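# Press a stapler's arm down fully, then release it

## Task

Push the stapler's top arm firmly until it bottoms out, hold it there briefly, then take the hand away so the arm springs back up. The stapler must remain upright and at its original spot on the table throughout. A tipped or shifted stapler means failure, and nothing may end up fallen or left off the table.

## Robot and tools

Robot: the upper body of a humanoid on a stand just past the table's -x edge, facing roughly +x. Only the right arm (seven joints) and right hand move. The hand has a thumb and two fingers, index and middle.

Scene frame, used in result lines: the table top is z = 0 with +z up, and +x runs across the table away from the robot. The robot's right side is toward -y. The table's near edge is at x = 0.18 m. The right shoulder sits about 0.28 m above the pelvis, 0.14 m toward -y and 0.06 m toward +x. The hand point reaches at most about 0.55 m from the shoulder. Printed poses can be off by a few centimetres.

Hand point: a spot fixed to the palm, 0.06 m out from the palm face, level with the finger knuckles. Its own axes are +y out of the palm, +z along straightened fingers, and +x across the palm from the index side to the middle side. With the hand flat, the fingertips are 0.095 m past the point along +z. The wrist camera and its clamp sit on the index side and can collide with things.

Row format (13 numbers, each between -1 and 1), in this order: dx, dy, dz, rx, ry, rz, thumb_0, thumb_1, thumb_2, middle_0, middle_1, index_0, index_1.
- The first six are an offset, not a pose. They are measured in the Hand target's own axes from the Hand target at the start of that action or move. 1.0 equals 0.6 m for dx, dy, dz, or 180 degrees for rx, ry, rz, which together form one rotation vector. Every row counts from the same start, and repeating an offset moves the hand further.
- The last seven are absolute goal angles for the hand motors, scaled between each hinge's stops. thumb_0 swings the thumb sideways (+1 toward the middle finger, -1 toward the index) and closes nothing. For the other six, +1 is open and -1 is closed; thumb_1 is straight at about +0.26. A 0 is a real command, so to keep the hand unchanged, resend the last seven values.

Tools:
- execute_actions(actions, cameras): actions is a list of actions. Each action is a list of up to 15 rows, one row per 1/30 s step, and the last row is held to fill 15 steps. This is one list for the single arm. Images come back only if actions is empty or cameras names them. An empty list also reports the scene number and task.
- move(target, speed, blend, blocking, cameras): target is one row or up to 15 rows. All rows are offsets from the same starting Hand target. speed is in m/s, from 0.002 to 1.2 (default 0.25), and turning is capped at twice that in rad/s. blend is a corner-rounding radius in m. Hand values in later rows are applied on arrival, after the arm stops. blocking=false returns early while the move continues.
- wait(seconds 0 to 10): lets time pass holding the last command.
- stop(): brakes a running move.
- zoom_image(camera, region=[x0,y0,x1,y1] in pixels, at most 504x504): camera is cam_head or cam_wrist, each 896x504.
- finished_scene(scene): ends the scene, giving the current scene number. It cannot be undone.

Results: the state gives end_effector_position (m) and end_effector_quat_wxyz in the scene frame. The Hand target line is the last commanded pose after clipping, and the next offsets count from it. The hand often settles short of it; send the remaining distance as a new offset. Other lines:
- hand_goal and hand_position list the seven hand values on the command scale.
- hand_torque_nm gives motor effort, positive toward -1.
- Joint positions and torques are in base-to-hand order. A joint torque includes the arm's own weight, and positive means toward a larger angle.
- A move adds a move: line. It reads done when the hand is within 3 mm and 2 degrees, otherwise off_target, moving, held or fault, plus any limits (paced = pose clipped, held = steps withheld). It does not tell you whether there is contact.

Cautions:
- Orientation commands are clipped to within 32 degrees of the current orientation each step. Large turns may swing the elbow.
- The arm lags its command and coasts briefly after it.
- Faster moves strike harder, and aiming further past a surface presses harder. A blocked arm keeps pushing until commanded back, so to release a press, command the target back above the hand's actual position.
- Press the stapler arm by coming down vertically at moderate speed, for example with the palm or fingers. Press near the back end of the arm so the stapler neither slides nor tips.
- Avoid slams, hard hits, knocking items off the table, and long pushes toward unreachable poses. Those heat the motors: MOTOR HOT appears near 90 °C, and at 120 °C the arm goes limp for 30 to 60 s or more.
- The scene keeps running while you think, and a running move continues during that time.

Each tool is called after ">>>" by a JSON object that holds its "fn" and its "kwargs".

## Session

>>> {"fn": "execute_actions", "kwargs": {"actions": []}}

Scene clock: 0.00 s.
end_effector_position=(+0.2118, -0.1899, +0.2958) hand_goal=(+0.000, +0.263, +1.000, +1.000, +1.000, +1.000, +1.000) hand_position=(+0.000, +0.263, +1.000, +1.000, +1.000, +1.000, +1.000) hand_torque_nm=(+0.00, +0.00, +0.00, +0.00, +0.00, +0.00, +0.00) end_effector_quat_wxyz=(+0.710, -0.602, +0.178, -0.319)
Joint positions: [0.403 -0.922 -1.025 -0.576 0.135 -0.859 0.389]
Joint velocities: within noise
Joint torques (N m): no reading
Hand target: +0.2118, -0.1899, +0.2958; +0.710, -0.602, +0.178, -0.319

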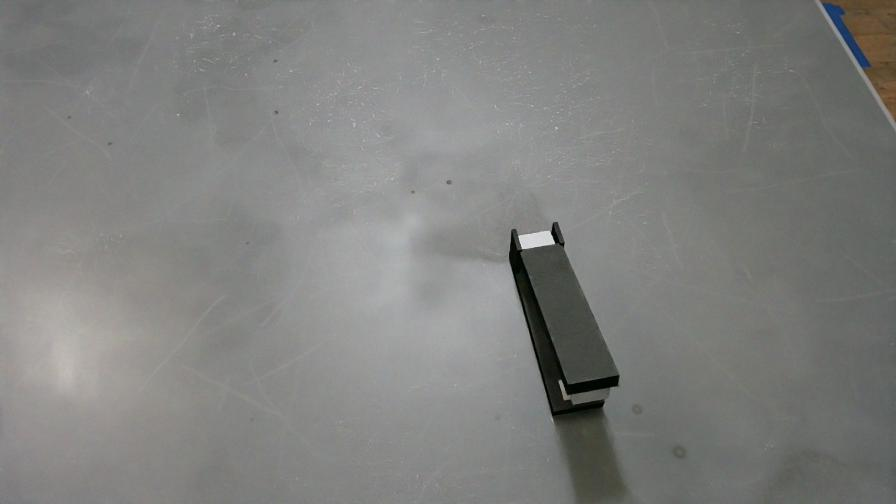

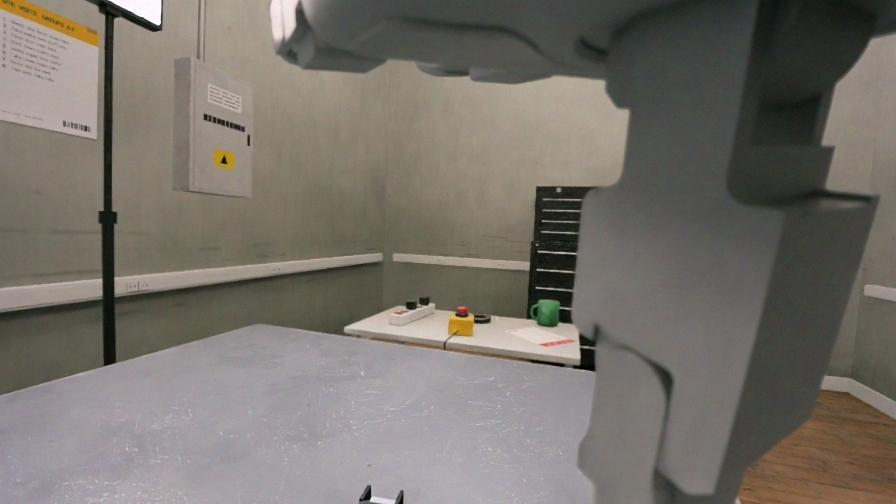

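>>> {"fn": "move", "kwargs": {"target": [0.113,0.102,0.272,-0.404,0.105,0.095,0,1,1,-1,-1,-1,-1], "speed": 0.35, "cameras": ["all"]}}

Scene clock: 18.07 s.
end_effector_position=(+0.3794, -0.1132, +0.2828) hand_goal=(+0.000, +1.000, +1.000, -1.000, -1.000, -1.000, -1.000) hand_position=(+0.000, +0.921, +1.000, -0.932, -0.937, -0.932, -0.937) hand_torque_nm=(+0.00, -0.10, +0.00, +0.08, +0.09, +0.08, +0.09) end_effector_quat_wxyz=(+0.647, -0.577, +0.395, -0.305)
Joint positions: [1.287 -2.218 -1.539 -0.275 0.412 0.113 -0.219]
Joint torques (N m): [-2.93 1 -3.36 0.48 -0.14 -0.1 -1.12]
Hand target: +0.3801, -0.1099, +0.2800; +0.441, -0.726, +0.476, -0.227
Off the commanded pose: 0.004 m, 62 deg; orientation clipped.
joint sent to its limit — joint 2 (shoulder roll), lower limit. The joint targets are off in orientation, not in position.
move: off_target; limits=paced

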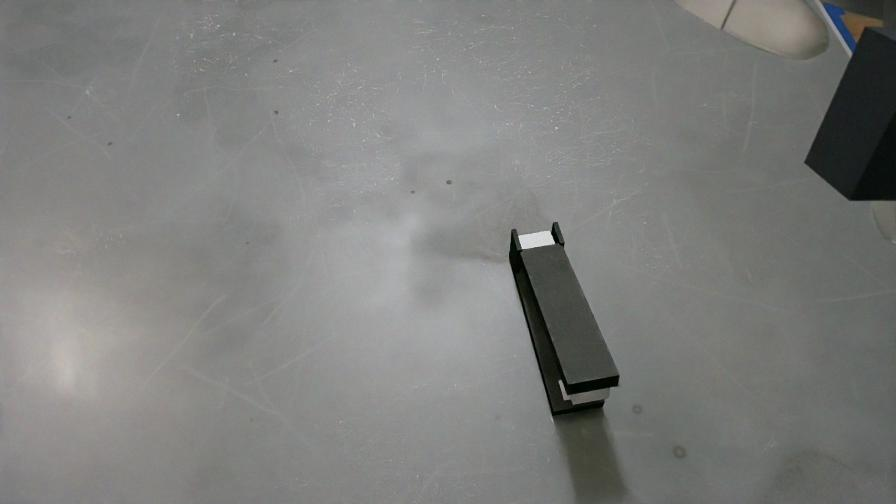

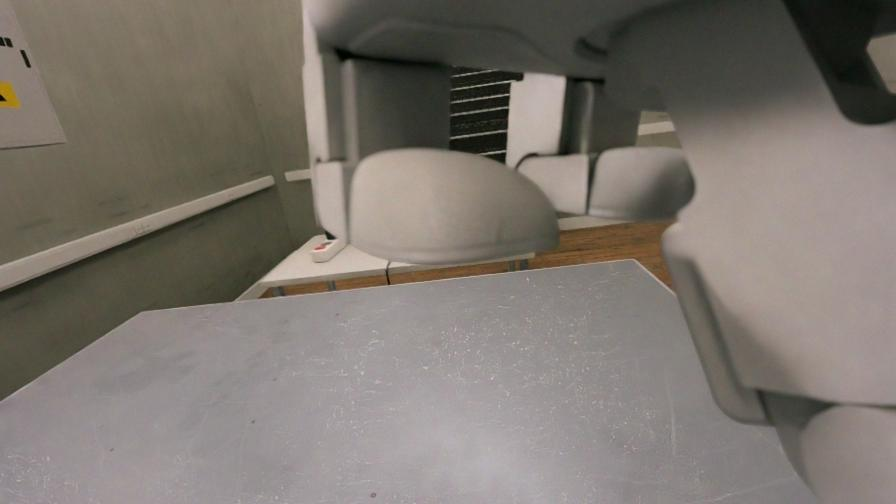

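>>> {"fn": "move", "kwargs": {"target": [-0.008,0.136,-0.28,0.237,-0.108,-0.09,0,1,1,-1,-1,-1,-1], "speed": 0.35, "cameras": ["cam_head"]}}

Scene clock: 31.93 s.
end_effector_position=(+0.2118, -0.1886, +0.2972) hand_goal=(+0.000, +1.000, +1.000, -1.000, -1.000, -1.000, -1.000) hand_position=(+0.000, +0.927, +1.000, -0.937, -0.937, -0.937, -0.937) hand_torque_nm=(+0.00, -0.09, +0.00, +0.08, +0.09, +0.08, +0.09) end_effector_quat_wxyz=(+0.710, -0.602, +0.178, -0.320)
Joint positions: [1.322 -1.201 -1.373 -0.567 -0.206 -0.84 -0.599]
Joint torques (N m): [0.46 -0.25 -1.42 1.46 0.54 -0.02 -1.13]
Hand target: +0.2119, -0.1897, +0.2957; +0.709, -0.603, +0.178, -0.319
Off the commanded pose: 0.002 m, 0 deg.
move: done
Images, in order (width x height): cam_head 896x504.

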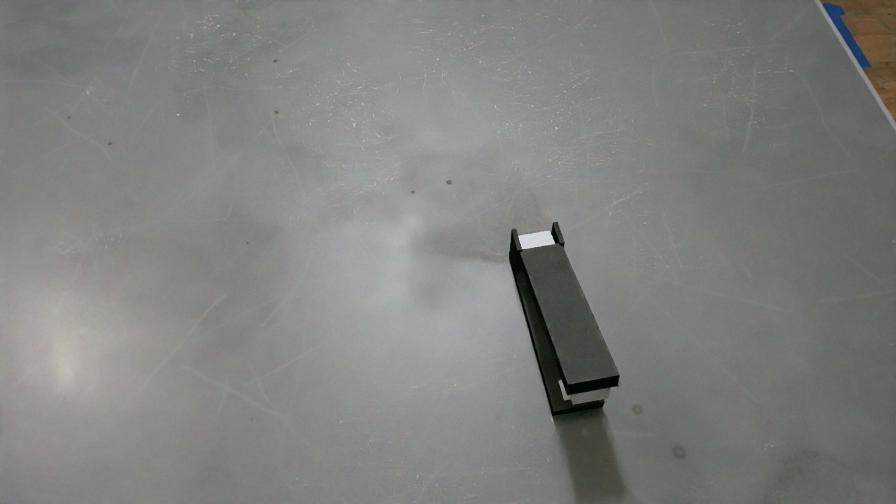

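>>> {"fn": "move", "kwargs": {"target": [0.05,0.021,0.065,0.04,0.161,0.517,0,1,1,-1,-1,-1,-1], "speed": 0.35, "cameras": ["all"]}}

Scene clock: 41.43 s.
end_effector_position=(+0.2619, -0.1825, +0.2982) hand_goal=(+0.000, +1.000, +1.000, -1.000, -1.000, -1.000, -1.000) hand_position=(+0.000, +0.937, +1.000, -0.937, -0.941, -0.937, -0.941) hand_torque_nm=(+0.00, -0.08, +0.00, +0.08, +0.08, +0.08, +0.08) end_effector_quat_wxyz=(+0.695, -0.161, +0.686, +0.146)
Joint positions: [1.868 -1.726 -1.331 -0.356 1.664 -0.826 0.305]
Joint torques (N m): [-1.36 2.26 -1.85 -0.06 0.56 -1.09 0.09]
Hand target: +0.2617, -0.1799, +0.2957; +0.689, -0.158, +0.690, +0.154
Off the commanded pose: 0.004 m, 1 deg.
move: off_target

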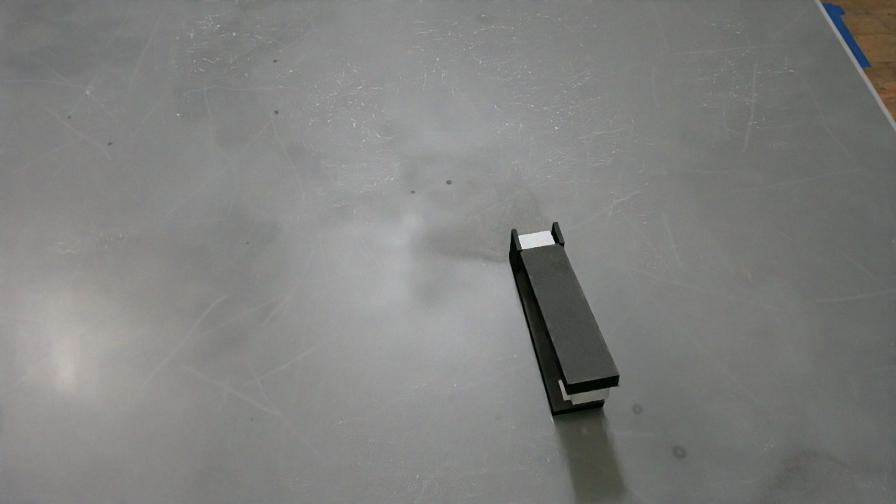

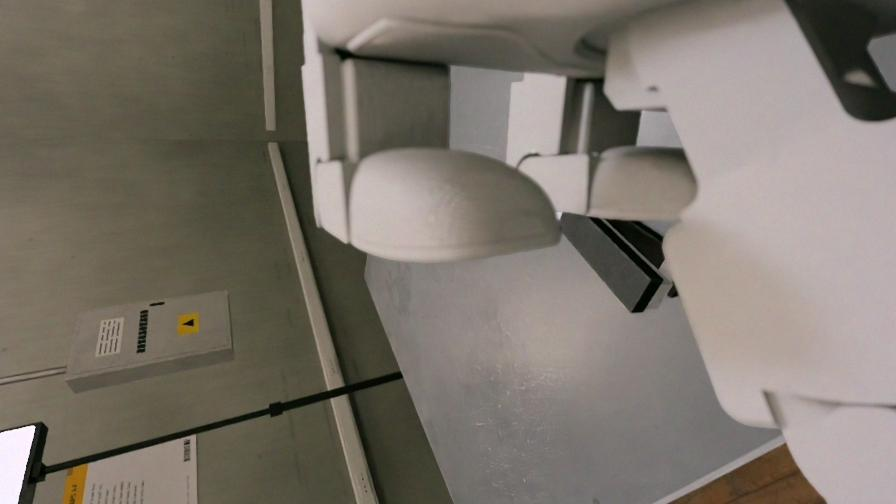

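>>> {"fn": "move", "kwargs": {"target": [0.043,-0.273,0.495,0.111,0.111,-0.49,0,1,1,-1,-1,-1,-1], "speed": 0.35, "cameras": ["all"]}}

Scene clock: 50.87 s.
end_effector_position=(+0.4431, -0.2336, +0.3036) hand_goal=(+0.000, +1.000, +1.000, -1.000, -1.000, -1.000, -1.000) hand_position=(+0.000, +0.937, +1.000, -0.937, -0.941, -0.937, -0.941) hand_torque_nm=(+0.00, -0.08, +0.00, +0.08, +0.08, +0.08, +0.08) end_effector_quat_wxyz=(+0.616, -0.437, +0.419, -0.504)
Joint positions: [1.481 -2.216 -1.632 0.101 0.318 0.129 -0.451]
Joint torques (N m): [-6.05 1.72 -2.06 0.7 -0.17 -0.04 -0.72]
Hand target: +0.6003, -0.2000, +0.2700; +0.499, -0.501, +0.499, -0.500
Off the commanded pose: 0.164 m, 18 deg.
joint sent to its limit — joint 2 (shoulder roll), lower limit. The joint targets are off in position and orientation.
move: off_target

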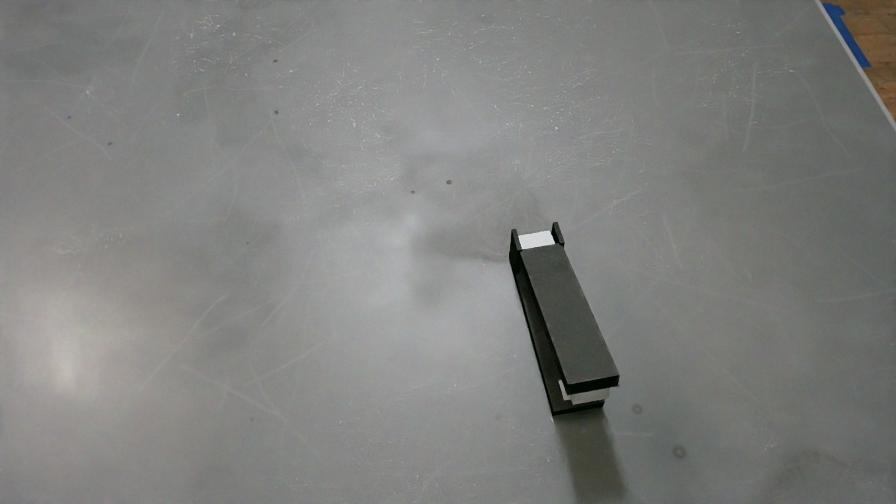

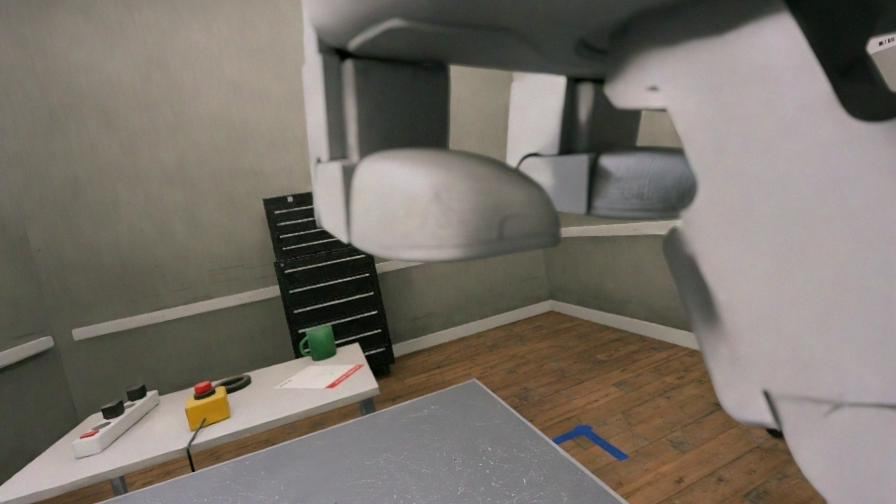

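>>> {"fn": "move", "kwargs": {"target": [[0.167,0,-0.6,0,0,0,0,1,1,-1,-1,-1,-1],[0.167,0.183,-0.6,0,0,0,0,1,1,-1,-1,-1,-1]], "speed": 0.25, "cameras": ["all"]}}

Scene clock: 56.60 s.
end_effector_position=(+0.2402, -0.2999, +0.1622) hand_goal=(+0.000, +1.000, +1.000, -1.000, -1.000, -1.000, -1.000) hand_position=(+0.000, +0.937, +1.000, -0.937, -0.941, -0.937, -0.941) hand_torque_nm=(+0.00, -0.08, +0.00, +0.08, +0.08, +0.08, +0.08) end_effector_quat_wxyz=(+0.501, -0.501, +0.498, -0.500)
Joint positions: [1.618 -1.602 -0.863 -0.557 0.034 0.168 -0.985]
Joint torques (N m): [-0.5 1.13 -1.35 0.75 0.24 0.06 -1.13]
Hand target: +0.2403, -0.3006, +0.1607; +0.499, -0.501, +0.499, -0.500
Off the commanded pose: 0.002 m, 0 deg.
move: done

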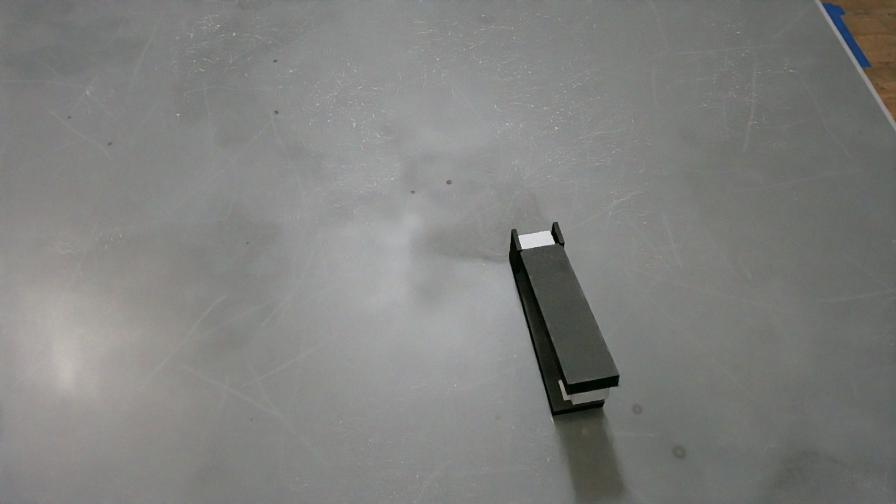

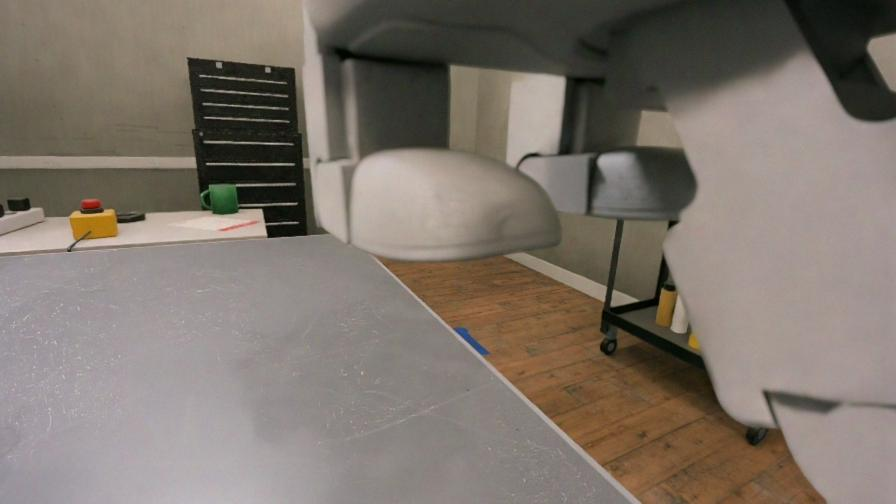

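>>> {"fn": "move", "kwargs": {"target": [0.06,0.01,-0.16,0,0,0,0,1,1,-1,-1,-1,-1], "speed": 0.15}}

>>> {"fn": "execute_actions", "kwargs": {"actions": [], "cameras": ["cam_wrist"]}}

Scene clock: 61.90 s.
end_effector_position=(+0.1461, -0.3360, +0.1552) hand_goal=(+0.000, +1.000, +1.000, -1.000, -1.000, -1.000, -1.000) hand_position=(+0.000, +0.937, +1.000, -0.937, -0.941, -0.937, -0.941) hand_torque_nm=(+0.00, -0.08, +0.00, +0.08, +0.08, +0.08, +0.08) end_effector_quat_wxyz=(+0.500, -0.499, +0.500, -0.501)
Joint positions: [1.759 -1.415 -0.605 -0.336 -0.236 -0.182 -1.326]
Joint torques (N m): [1.46 2.24 -0.75 1.08 0.09 -0.21 -1.13]
Hand target: +0.1443, -0.3366, +0.1548; +0.499, -0.501, +0.499, -0.500
Off the commanded pose: 0.002 m, 0 deg.
move: done

Scene clock: 61.90 s.
end_effector_position=(+0.1461, -0.3360, +0.1552) hand_goal=(+0.000, +1.000, +1.000, -1.000, -1.000, -1.000, -1.000) hand_position=(+0.000, +0.937, +1.000, -0.937, -0.941, -0.937, -0.941) hand_torque_nm=(+0.00, -0.08, +0.00, +0.08, +0.08, +0.08, +0.08) end_effector_quat_wxyz=(+0.500, -0.499, +0.500, -0.501)
Joint positions: [1.759 -1.415 -0.605 -0.336 -0.236 -0.182 -1.326]
Joint velocities: within noise
Joint torques (N m): [1.46 2.24 -0.75 1.08 0.09 -0.21 -1.13]
Hand target: +0.1443, -0.3366, +0.1548; +0.499, -0.501, +0.499, -0.500
Off the commanded pose: 0.002 m, 0 deg.
Images, in order (width x height): cam_wrist 896x504.

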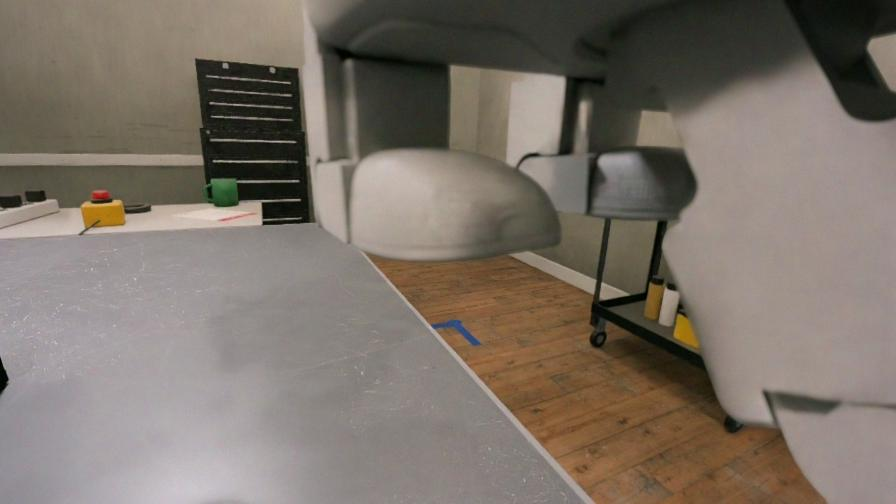

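>>> {"fn": "move", "kwargs": {"target": [0.0,-0.05,0,0.33,0,0,0,1,1,-1,-1,-1,-1], "speed": 0.3}}

Scene clock: 66.27 s.
end_effector_position=(+0.1454, -0.3361, +0.1876) hand_goal=(+0.000, +1.000, +1.000, -1.000, -1.000, -1.000, -1.000) hand_position=(+0.000, +0.944, +1.000, -0.945, -0.941, -0.945, -0.941) hand_torque_nm=(+0.00, -0.07, +0.00, +0.07, +0.08, +0.07, +0.08) end_effector_quat_wxyz=(+0.679, -0.195, +0.193, -0.681)
Joint positions: [0.353 -0.273 -1.09 0.231 -1.476 -1.21 -1.626]
Joint torques (N m): [1.83 -2.99 -1.69 -1.44 0.5 -0.23 -0.8]
Hand target: +0.1444, -0.3366, +0.1848; +0.682, -0.188, +0.186, -0.682
Off the commanded pose: 0.003 m, 1 deg.
joint sent to its limit — joint 7 (wrist yaw), lower limit. The joint targets still meet the commanded pose.
move: done

>>> {"fn": "move", "kwargs": {"target": [-0.217,0.17,0.158,-0.33,0,0,0,1,1,-1,-1,-1,-1], "speed": 0.3}}

Scene clock: 70.73 s.
end_effector_position=(+0.2790, -0.2068, +0.2115) hand_goal=(+0.000, +1.000, +1.000, -1.000, -1.000, -1.000, -1.000) hand_position=(+0.000, +0.944, +1.000, -0.946, -0.941, -0.946, -0.941) hand_torque_nm=(+0.00, -0.07, +0.00, +0.07, +0.08, +0.07, +0.08) end_effector_quat_wxyz=(+0.498, -0.501, +0.504, -0.497)
Joint positions: [-0.142 -0.209 -0.47 -0.967 -1.085 -0.064 0.934]
Joint torques (N m): [-2.3 -2.58 -0.27 -3.11 0.02 0.04 -0.67]
Hand target: +0.2804, -0.2062, +0.2141; +0.499, -0.501, +0.499, -0.500
Off the commanded pose: 0.003 m, 1 deg.
move: done

>>> {"fn": "move", "kwargs": {"target": [-0.177,0.073,0.133,-0.22,0,0,0,1,1,-1,-1,-1,-1], "speed": 0.25, "cameras": ["all"]}}

Scene clock: 73.83 s.
end_effector_position=(+0.3017, -0.1755, +0.2021) hand_goal=(+0.000, +1.000, +1.000, -1.000, -1.000, -1.000, -1.000) hand_position=(+0.000, +0.944, +1.000, -0.946, -0.941, -0.946, -0.941) hand_torque_nm=(+0.00, -0.07, +0.00, +0.07, +0.08, +0.07, +0.08) end_effector_quat_wxyz=(-0.451, +0.550, -0.542, +0.448)
Joint positions: [-0.395 -0.175 -0.228 -0.857 -1.357 0.024 1.204]
Joint torques (N m): [-1.91 -2.29 -0.52 -3.78 0.32 -0.19 -1.05]
Hand target: +0.3000, -0.1770, +0.2022; -0.450, +0.551, -0.539, +0.451 (not the last commanded pose)
Off the commanded pose: 0.101 m, 29 deg.
move: held (a check stopped the path); limits=held
pose unreachable: on one or more control steps of this call, first in action 0 (counted from 0), an arm could not follow its commanded pose, so it was not sent that pose on those steps. It may still have moved: this result reports where it is.
cause: moving toward the commanded pose would bring two parts of the arm too close to each other (its forearm and its thumb, with joints 6 (wrist pitch) and 7 (wrist yaw) between them).

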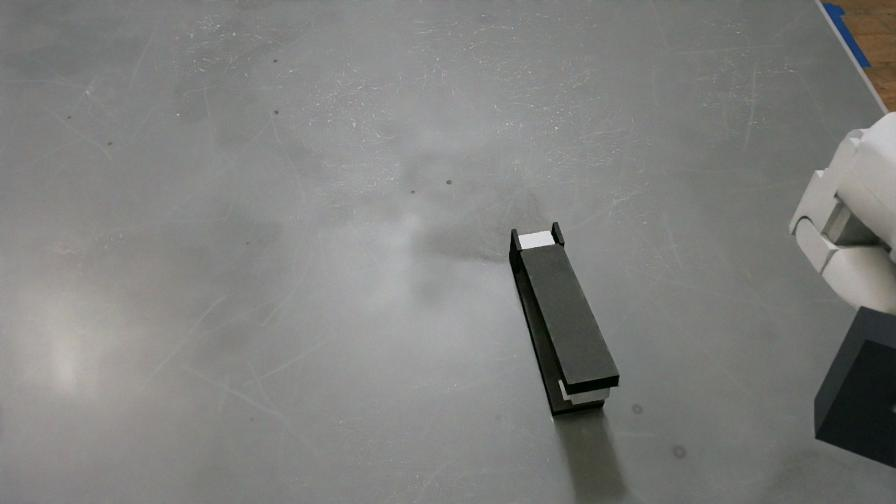

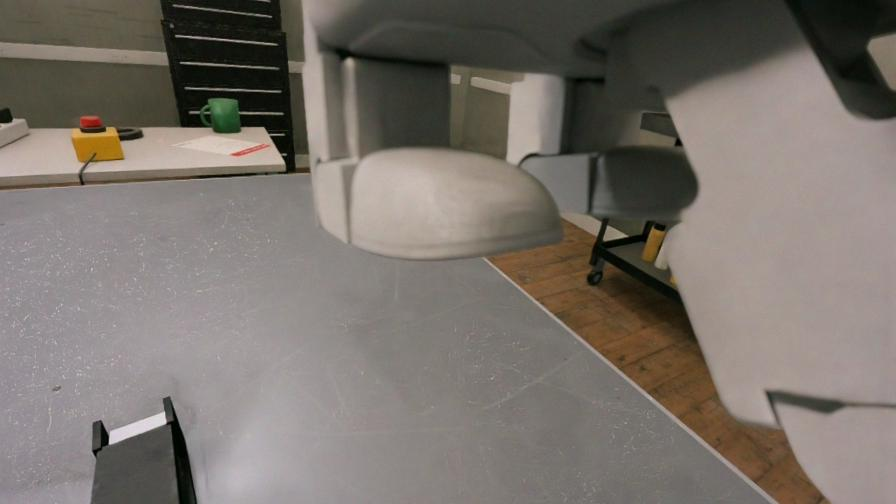

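>>> {"fn": "move", "kwargs": {"target": [-0.128,0.05,0.018,-0.067,0,0,0,0.7,-0.7,-1,-1,-1,-1], "speed": 0.2, "cameras": ["all"]}}

Scene clock: 86.67 s.
end_effector_position=(+0.3019, -0.1019, +0.1680) hand_goal=(+0.000, +0.700, -0.700, -1.000, -1.000, -1.000, -1.000) hand_position=(+0.000, +0.753, -0.638, -0.946, -0.941, -0.946, -0.941) hand_torque_nm=(+0.00, +0.07, +0.08, +0.07, +0.08, +0.07, +0.08) end_effector_quat_wxyz=(-0.390, +0.595, -0.585, +0.390)
Joint positions: [-0.474 0.027 0.204 -0.678 -1.808 0.199 1.317]
Joint torques (N m): [-4.5 0.05 0.12 -2 -0.26 0.12 -0.56]
Hand target: +0.3041, -0.1005, +0.1699; -0.390, +0.595, -0.584, +0.392
Off the commanded pose: 0.003 m, 0 deg.
joint sent to its limit — joint 2 (shoulder roll), upper limit. The joint targets still meet the commanded pose.
move: done

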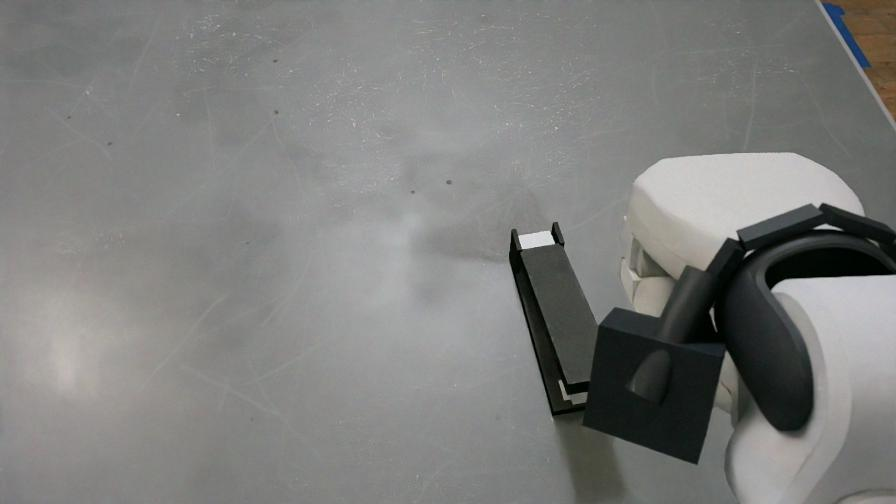

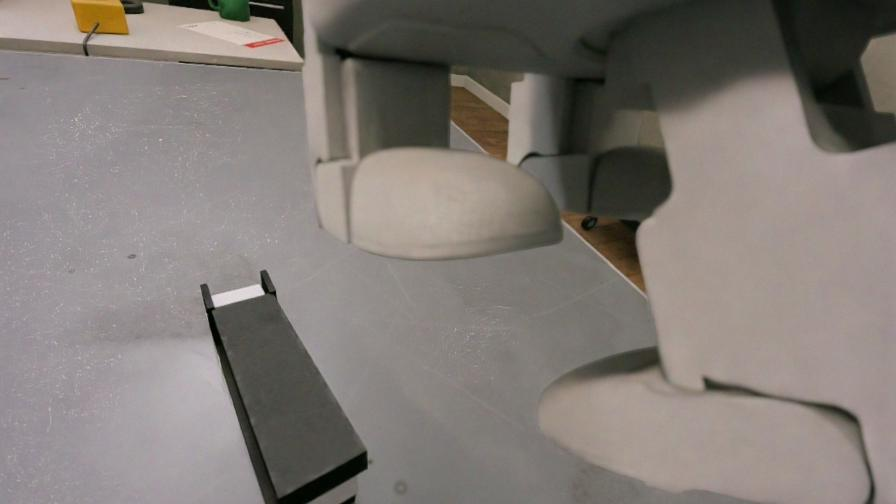

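>>> {"fn": "move", "kwargs": {"target": [0,0.105,0.073,0,0,0,0,0.7,-0.7,-1,-1,-1,-1], "speed": 0.12, "cameras": ["all"]}}

Scene clock: 97.20 s.
end_effector_position=(+0.3216, -0.1005, +0.0993) hand_goal=(+0.000, +0.700, -0.700, -1.000, -1.000, -1.000, -1.000) hand_position=(+0.000, +0.752, -0.638, -0.946, -0.941, -0.946, -0.941) hand_torque_nm=(+0.00, +0.07, +0.08, +0.07, +0.08, +0.07, +0.08) end_effector_quat_wxyz=(-0.394, +0.595, -0.578, +0.397)
Joint positions: [-0.319 0.027 0.22 -0.394 -1.727 0.231 0.861]
Joint torques (N m): [-2.57 0.19 -0.22 -2.74 0.18 0.16 -0.99]
Hand target: +0.3199, -0.1012, +0.0948; -0.390, +0.595, -0.584, +0.392
Off the commanded pose: 0.005 m, 1 deg.
move: off_target

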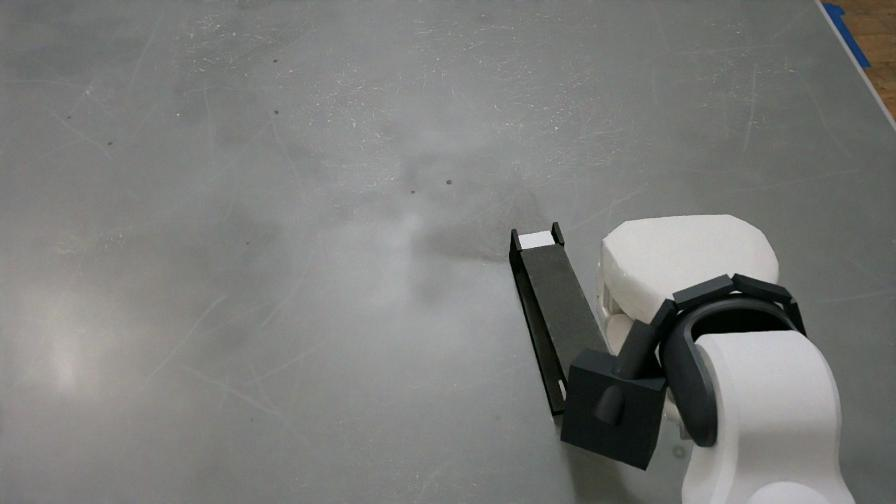

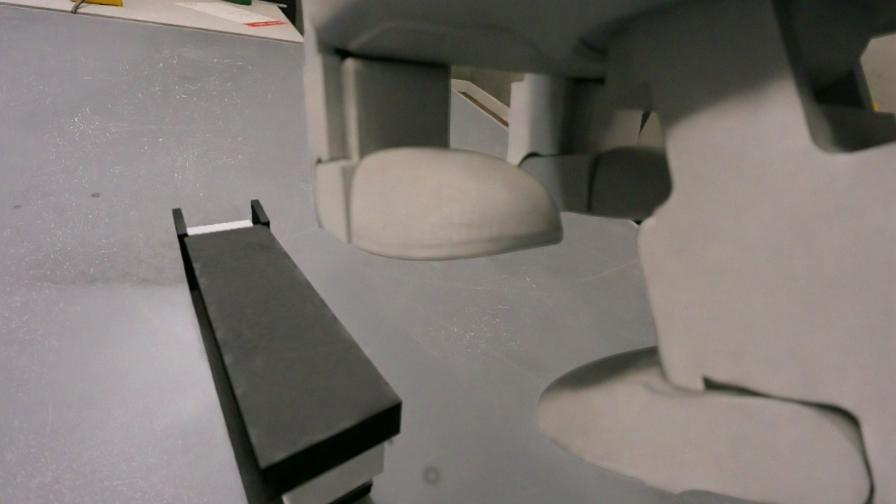

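>>> {"fn": "move", "kwargs": {"target": [-0.03,0.034,0.010,0,0,0,0,0.7,-0.7,-1,-1,-1,-1], "speed": 0.1, "cameras": ["all"]}}

Scene clock: 102.97 s.
end_effector_position=(+0.3203, -0.0828, +0.0787) hand_goal=(+0.000, +0.700, -0.700, -1.000, -1.000, -1.000, -1.000) hand_position=(+0.000, +0.752, -0.638, -0.946, -0.941, -0.946, -0.941) hand_torque_nm=(+0.00, +0.07, +0.08, +0.07, +0.08, +0.07, +0.08) end_effector_quat_wxyz=(-0.396, +0.592, -0.580, +0.395)
Joint positions: [-0.303 0.027 0.332 -0.288 -1.727 0.355 0.749]
Joint torques (N m): [-2.2 0.52 0.18 -2.81 -0.2 0.16 -0.99]
Hand target: +0.3173, -0.0834, +0.0735; -0.390, +0.595, -0.584, +0.392
Off the commanded pose: 0.006 m, 1 deg.
move: off_target

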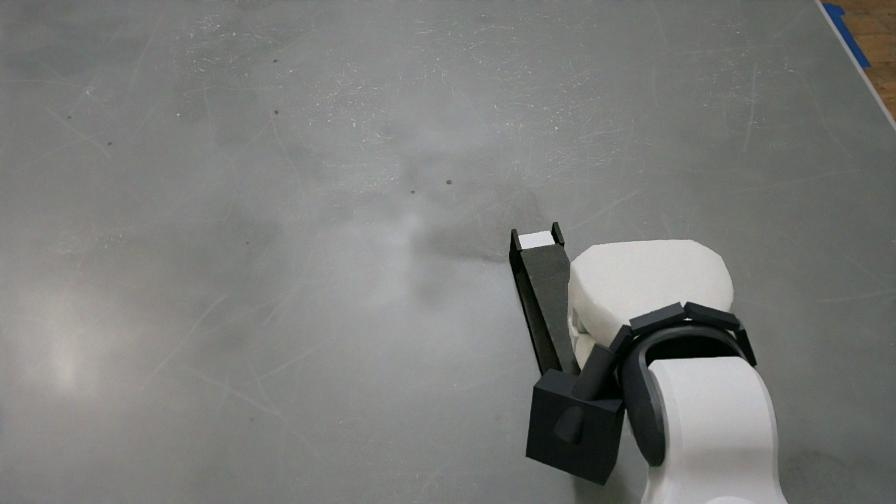

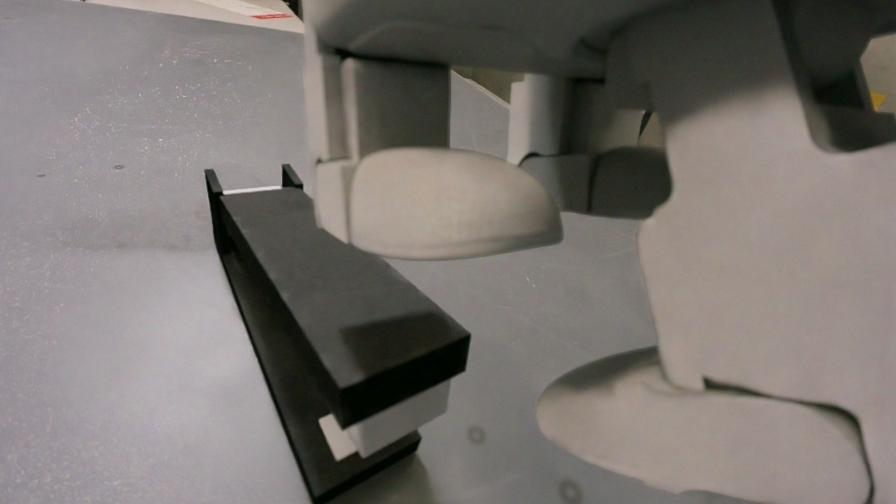

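>>> {"fn": "zoom_image", "kwargs": {"camera": "cam_head", "region": [480, 200, 760, 500]}}

>>> {"fn": "zoom_image", "kwargs": {"camera": "cam_wrist", "region": [200, 100, 700, 500]}}

Scaled by 1.680 from the camera's 896x504 image, which has a finer 1280x720 frame.

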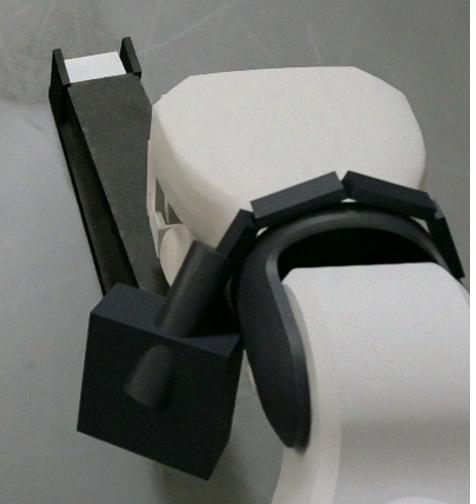

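Scaled by 1.008 from the camera's 896x504 image, which has a finer 1280x720 frame.

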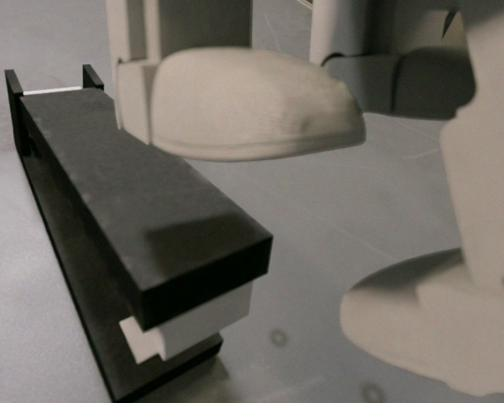

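>>> {"fn": "move", "kwargs": {"target": [-0.004,0.042,0.018,0,0,0,0,0.7,-0.7,-1,-1,-1,-1], "speed": 0.06, "cameras": ["all"]}}

Scene clock: 109.03 s.
end_effector_position=(+0.3225, -0.0819, +0.0536) hand_goal=(+0.000, +0.700, -0.700, -1.000, -1.000, -1.000, -1.000) hand_position=(+0.000, +0.752, -0.638, -0.946, -0.941, -0.946, -0.941) hand_torque_nm=(+0.00, +0.07, +0.08, +0.07, +0.08, +0.07, +0.08) end_effector_quat_wxyz=(-0.398, +0.590, -0.577, +0.401)
Joint positions: [-0.279 0.027 0.345 -0.167 -1.69 0.379 0.588]
Joint torques (N m): [-2.12 0.57 0.19 -2.37 0.11 0.15 -0.76]
Hand target: +0.3174, -0.0814, +0.0460; -0.390, +0.595, -0.584, +0.392
Off the commanded pose: 0.009 m, 2 deg.
joint sent to its limit — joint 2 (shoulder roll), upper limit. The joint targets still meet the commanded pose.
move: off_target

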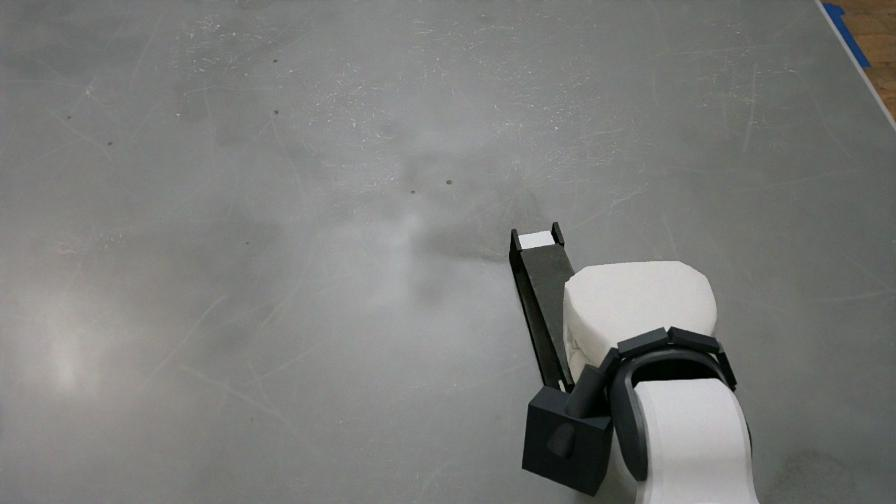

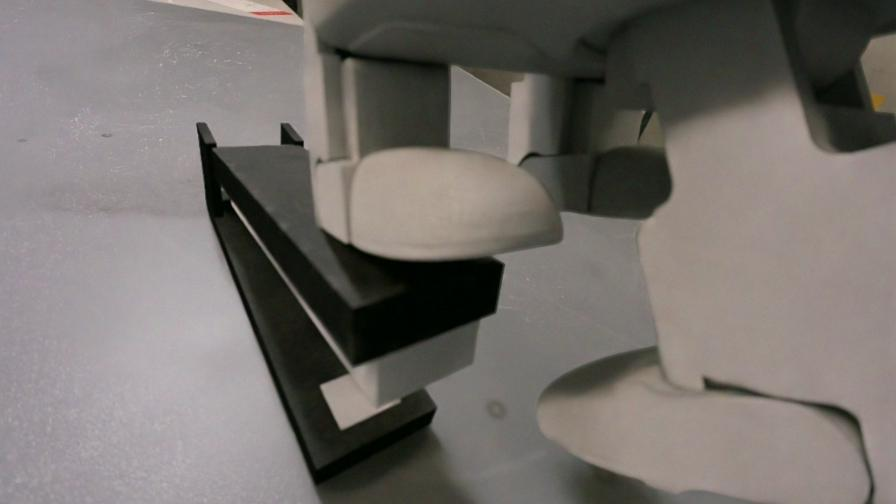

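>>> {"fn": "move", "kwargs": {"target": [0,0.028,0.012,0,0,0,0,0.7,-0.7,-1,-1,-1,-1], "speed": 0.06, "cameras": ["all"]}}

Scene clock: 110.70 s.
end_effector_position=(+0.3285, -0.0804, +0.0439) hand_goal=(+0.000, +0.700, -0.700, -1.000, -1.000, -1.000, -1.000) hand_position=(+0.000, +0.752, -0.639, -0.946, -0.941, -0.971, -0.941) hand_torque_nm=(+0.00, +0.07, +0.08, +0.07, +0.08, +0.04, +0.08) end_effector_quat_wxyz=(-0.411, +0.582, -0.568, +0.411)
Joint positions: [-0.279 0.027 0.345 -0.097 -1.657 0.384 0.471]
Joint torques (N m): [-1.48 0.57 0.06 -0.68 0.18 0.08 -0.03]
Hand target: +0.3176, -0.0816, +0.0277; -0.390, +0.595, -0.584, +0.392
Off the commanded pose: 0.020 m, 4 deg.
joint sent to its limit — joint 2 (shoulder roll), upper limit. The joint targets still meet the commanded pose.
move: off_target

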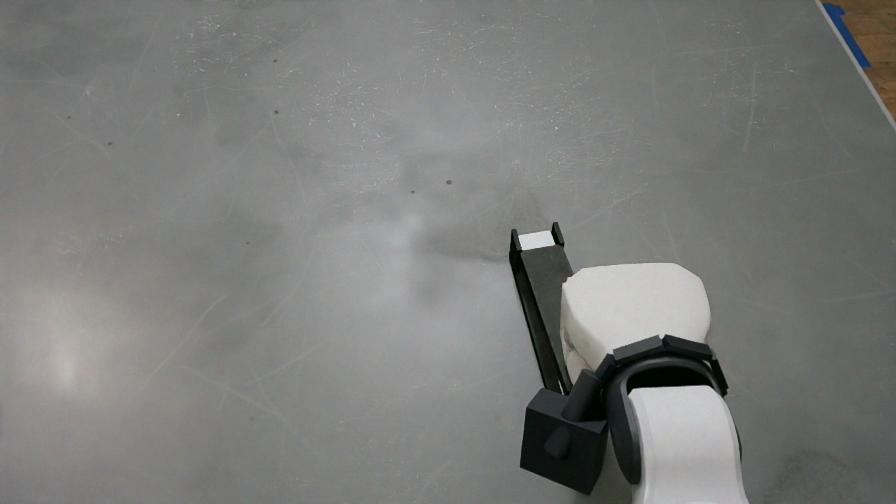

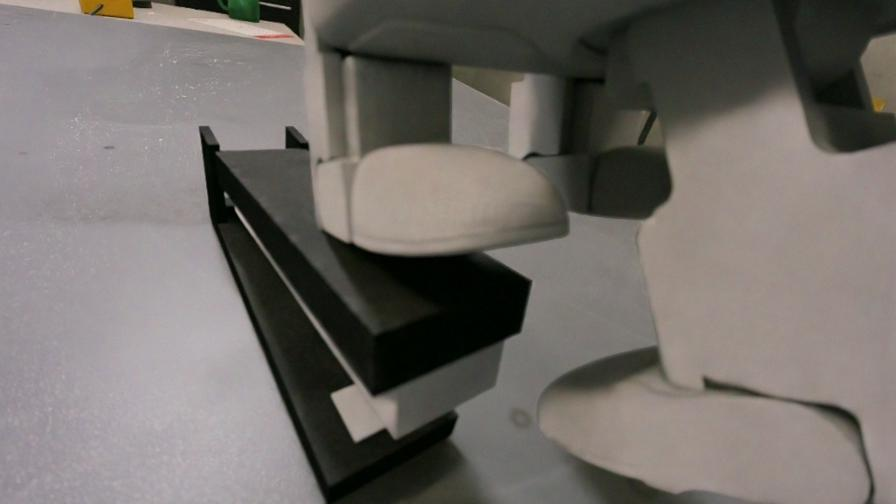

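>>> {"fn": "move", "kwargs": {"target": [0,0.042,0.007,0,0,0,0,0.7,-0.7,-1,-1,-1,-1], "speed": 0.08, "cameras": ["all"]}}

Scene clock: 113.47 s.
end_effector_position=(+0.3329, -0.0772, +0.0329) hand_goal=(+0.000, +0.700, -0.700, -1.000, -1.000, -1.000, -1.000) hand_position=(+0.000, +0.752, -0.639, -0.946, -0.941, -0.997, -0.941) hand_torque_nm=(+0.00, +0.07, +0.08, +0.07, +0.08, +0.00, +0.08) end_effector_quat_wxyz=(-0.430, +0.570, -0.559, +0.423)
Joint positions: [-0.269 0.033 0.35 -0.02 -1.621 0.389 0.324]
Joint torques (N m): [0.16 0.12 0.19 1.3 0.32 0 0.64]
Hand target: +0.3116, -0.0819, +0.0029; -0.390, +0.595, -0.584, +0.392
Off the commanded pose: 0.037 m, 7 deg.
joint read past its limit — joint 2 (shoulder roll), upper limit.
joint sent to its limit — joint 2 (shoulder roll), upper limit. The joint targets still meet the commanded pose.
move: off_target

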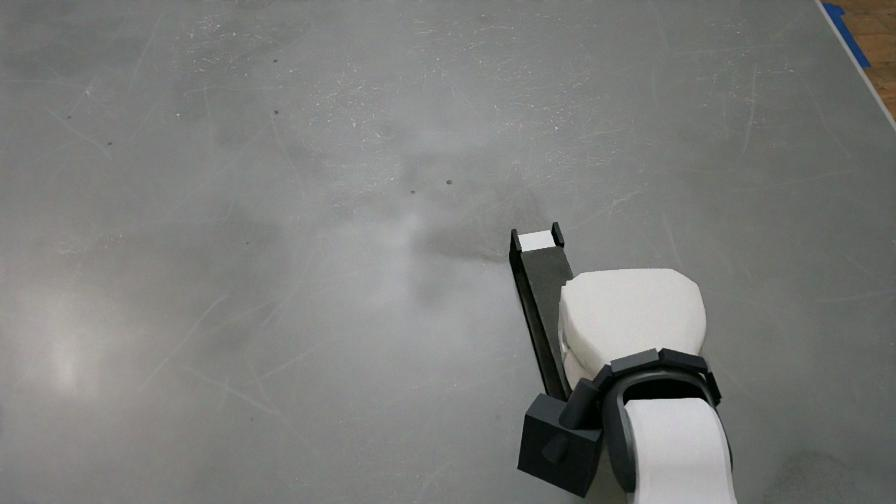

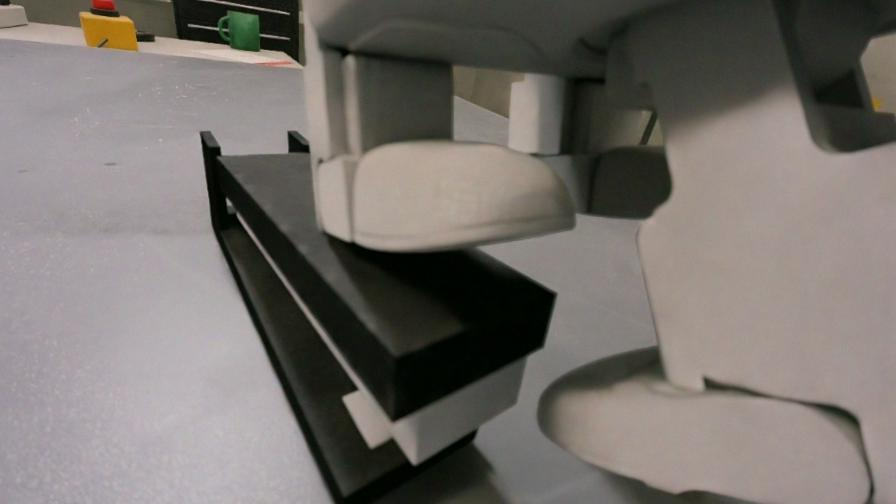

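>>> {"fn": "move", "kwargs": {"target": [0,0.056,-0.003,-0.05,0,0,0,0.7,-0.7,-1,-1,-1,-1], "speed": 0.08, "cameras": ["all"]}}

Scene clock: 116.13 s.
end_effector_position=(+0.3320, -0.0745, +0.0206) hand_goal=(+0.000, +0.700, -0.700, -1.000, -1.000, -1.000, -1.000) hand_position=(+0.000, +0.752, -0.639, -0.946, -0.941, -0.997, -0.941) hand_torque_nm=(+0.00, +0.07, +0.08, +0.07, +0.08, +0.00, +0.08) end_effector_quat_wxyz=(-0.410, +0.586, -0.575, +0.398)
Joint positions: [-0.315 0.033 0.344 0.053 -1.586 0.394 0.364]
Joint torques (N m): [1.34 0.07 0 4.99 0.59 -0.21 1.93]
Hand target: +0.2969, -0.0824, -0.0274; -0.342, +0.624, -0.613, +0.345
Off the commanded pose: 0.060 m, 12 deg.
joint read past its limit — joint 2 (shoulder roll), upper limit.
move: off_target

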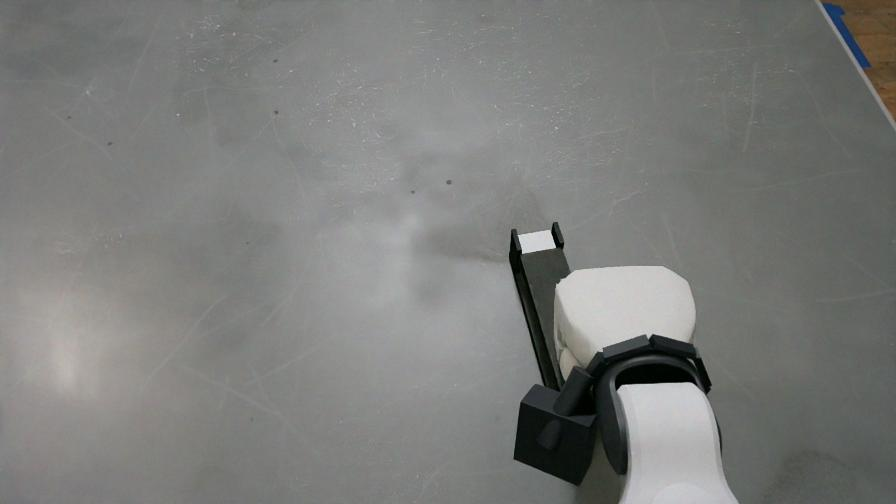

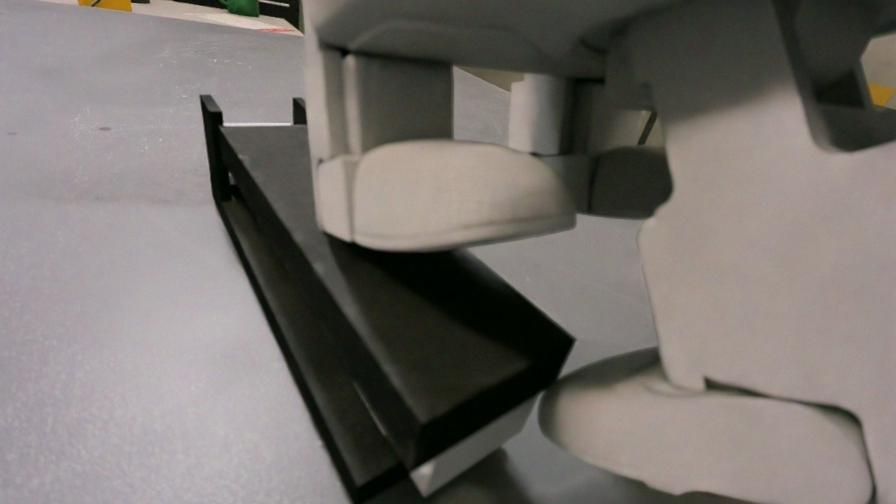

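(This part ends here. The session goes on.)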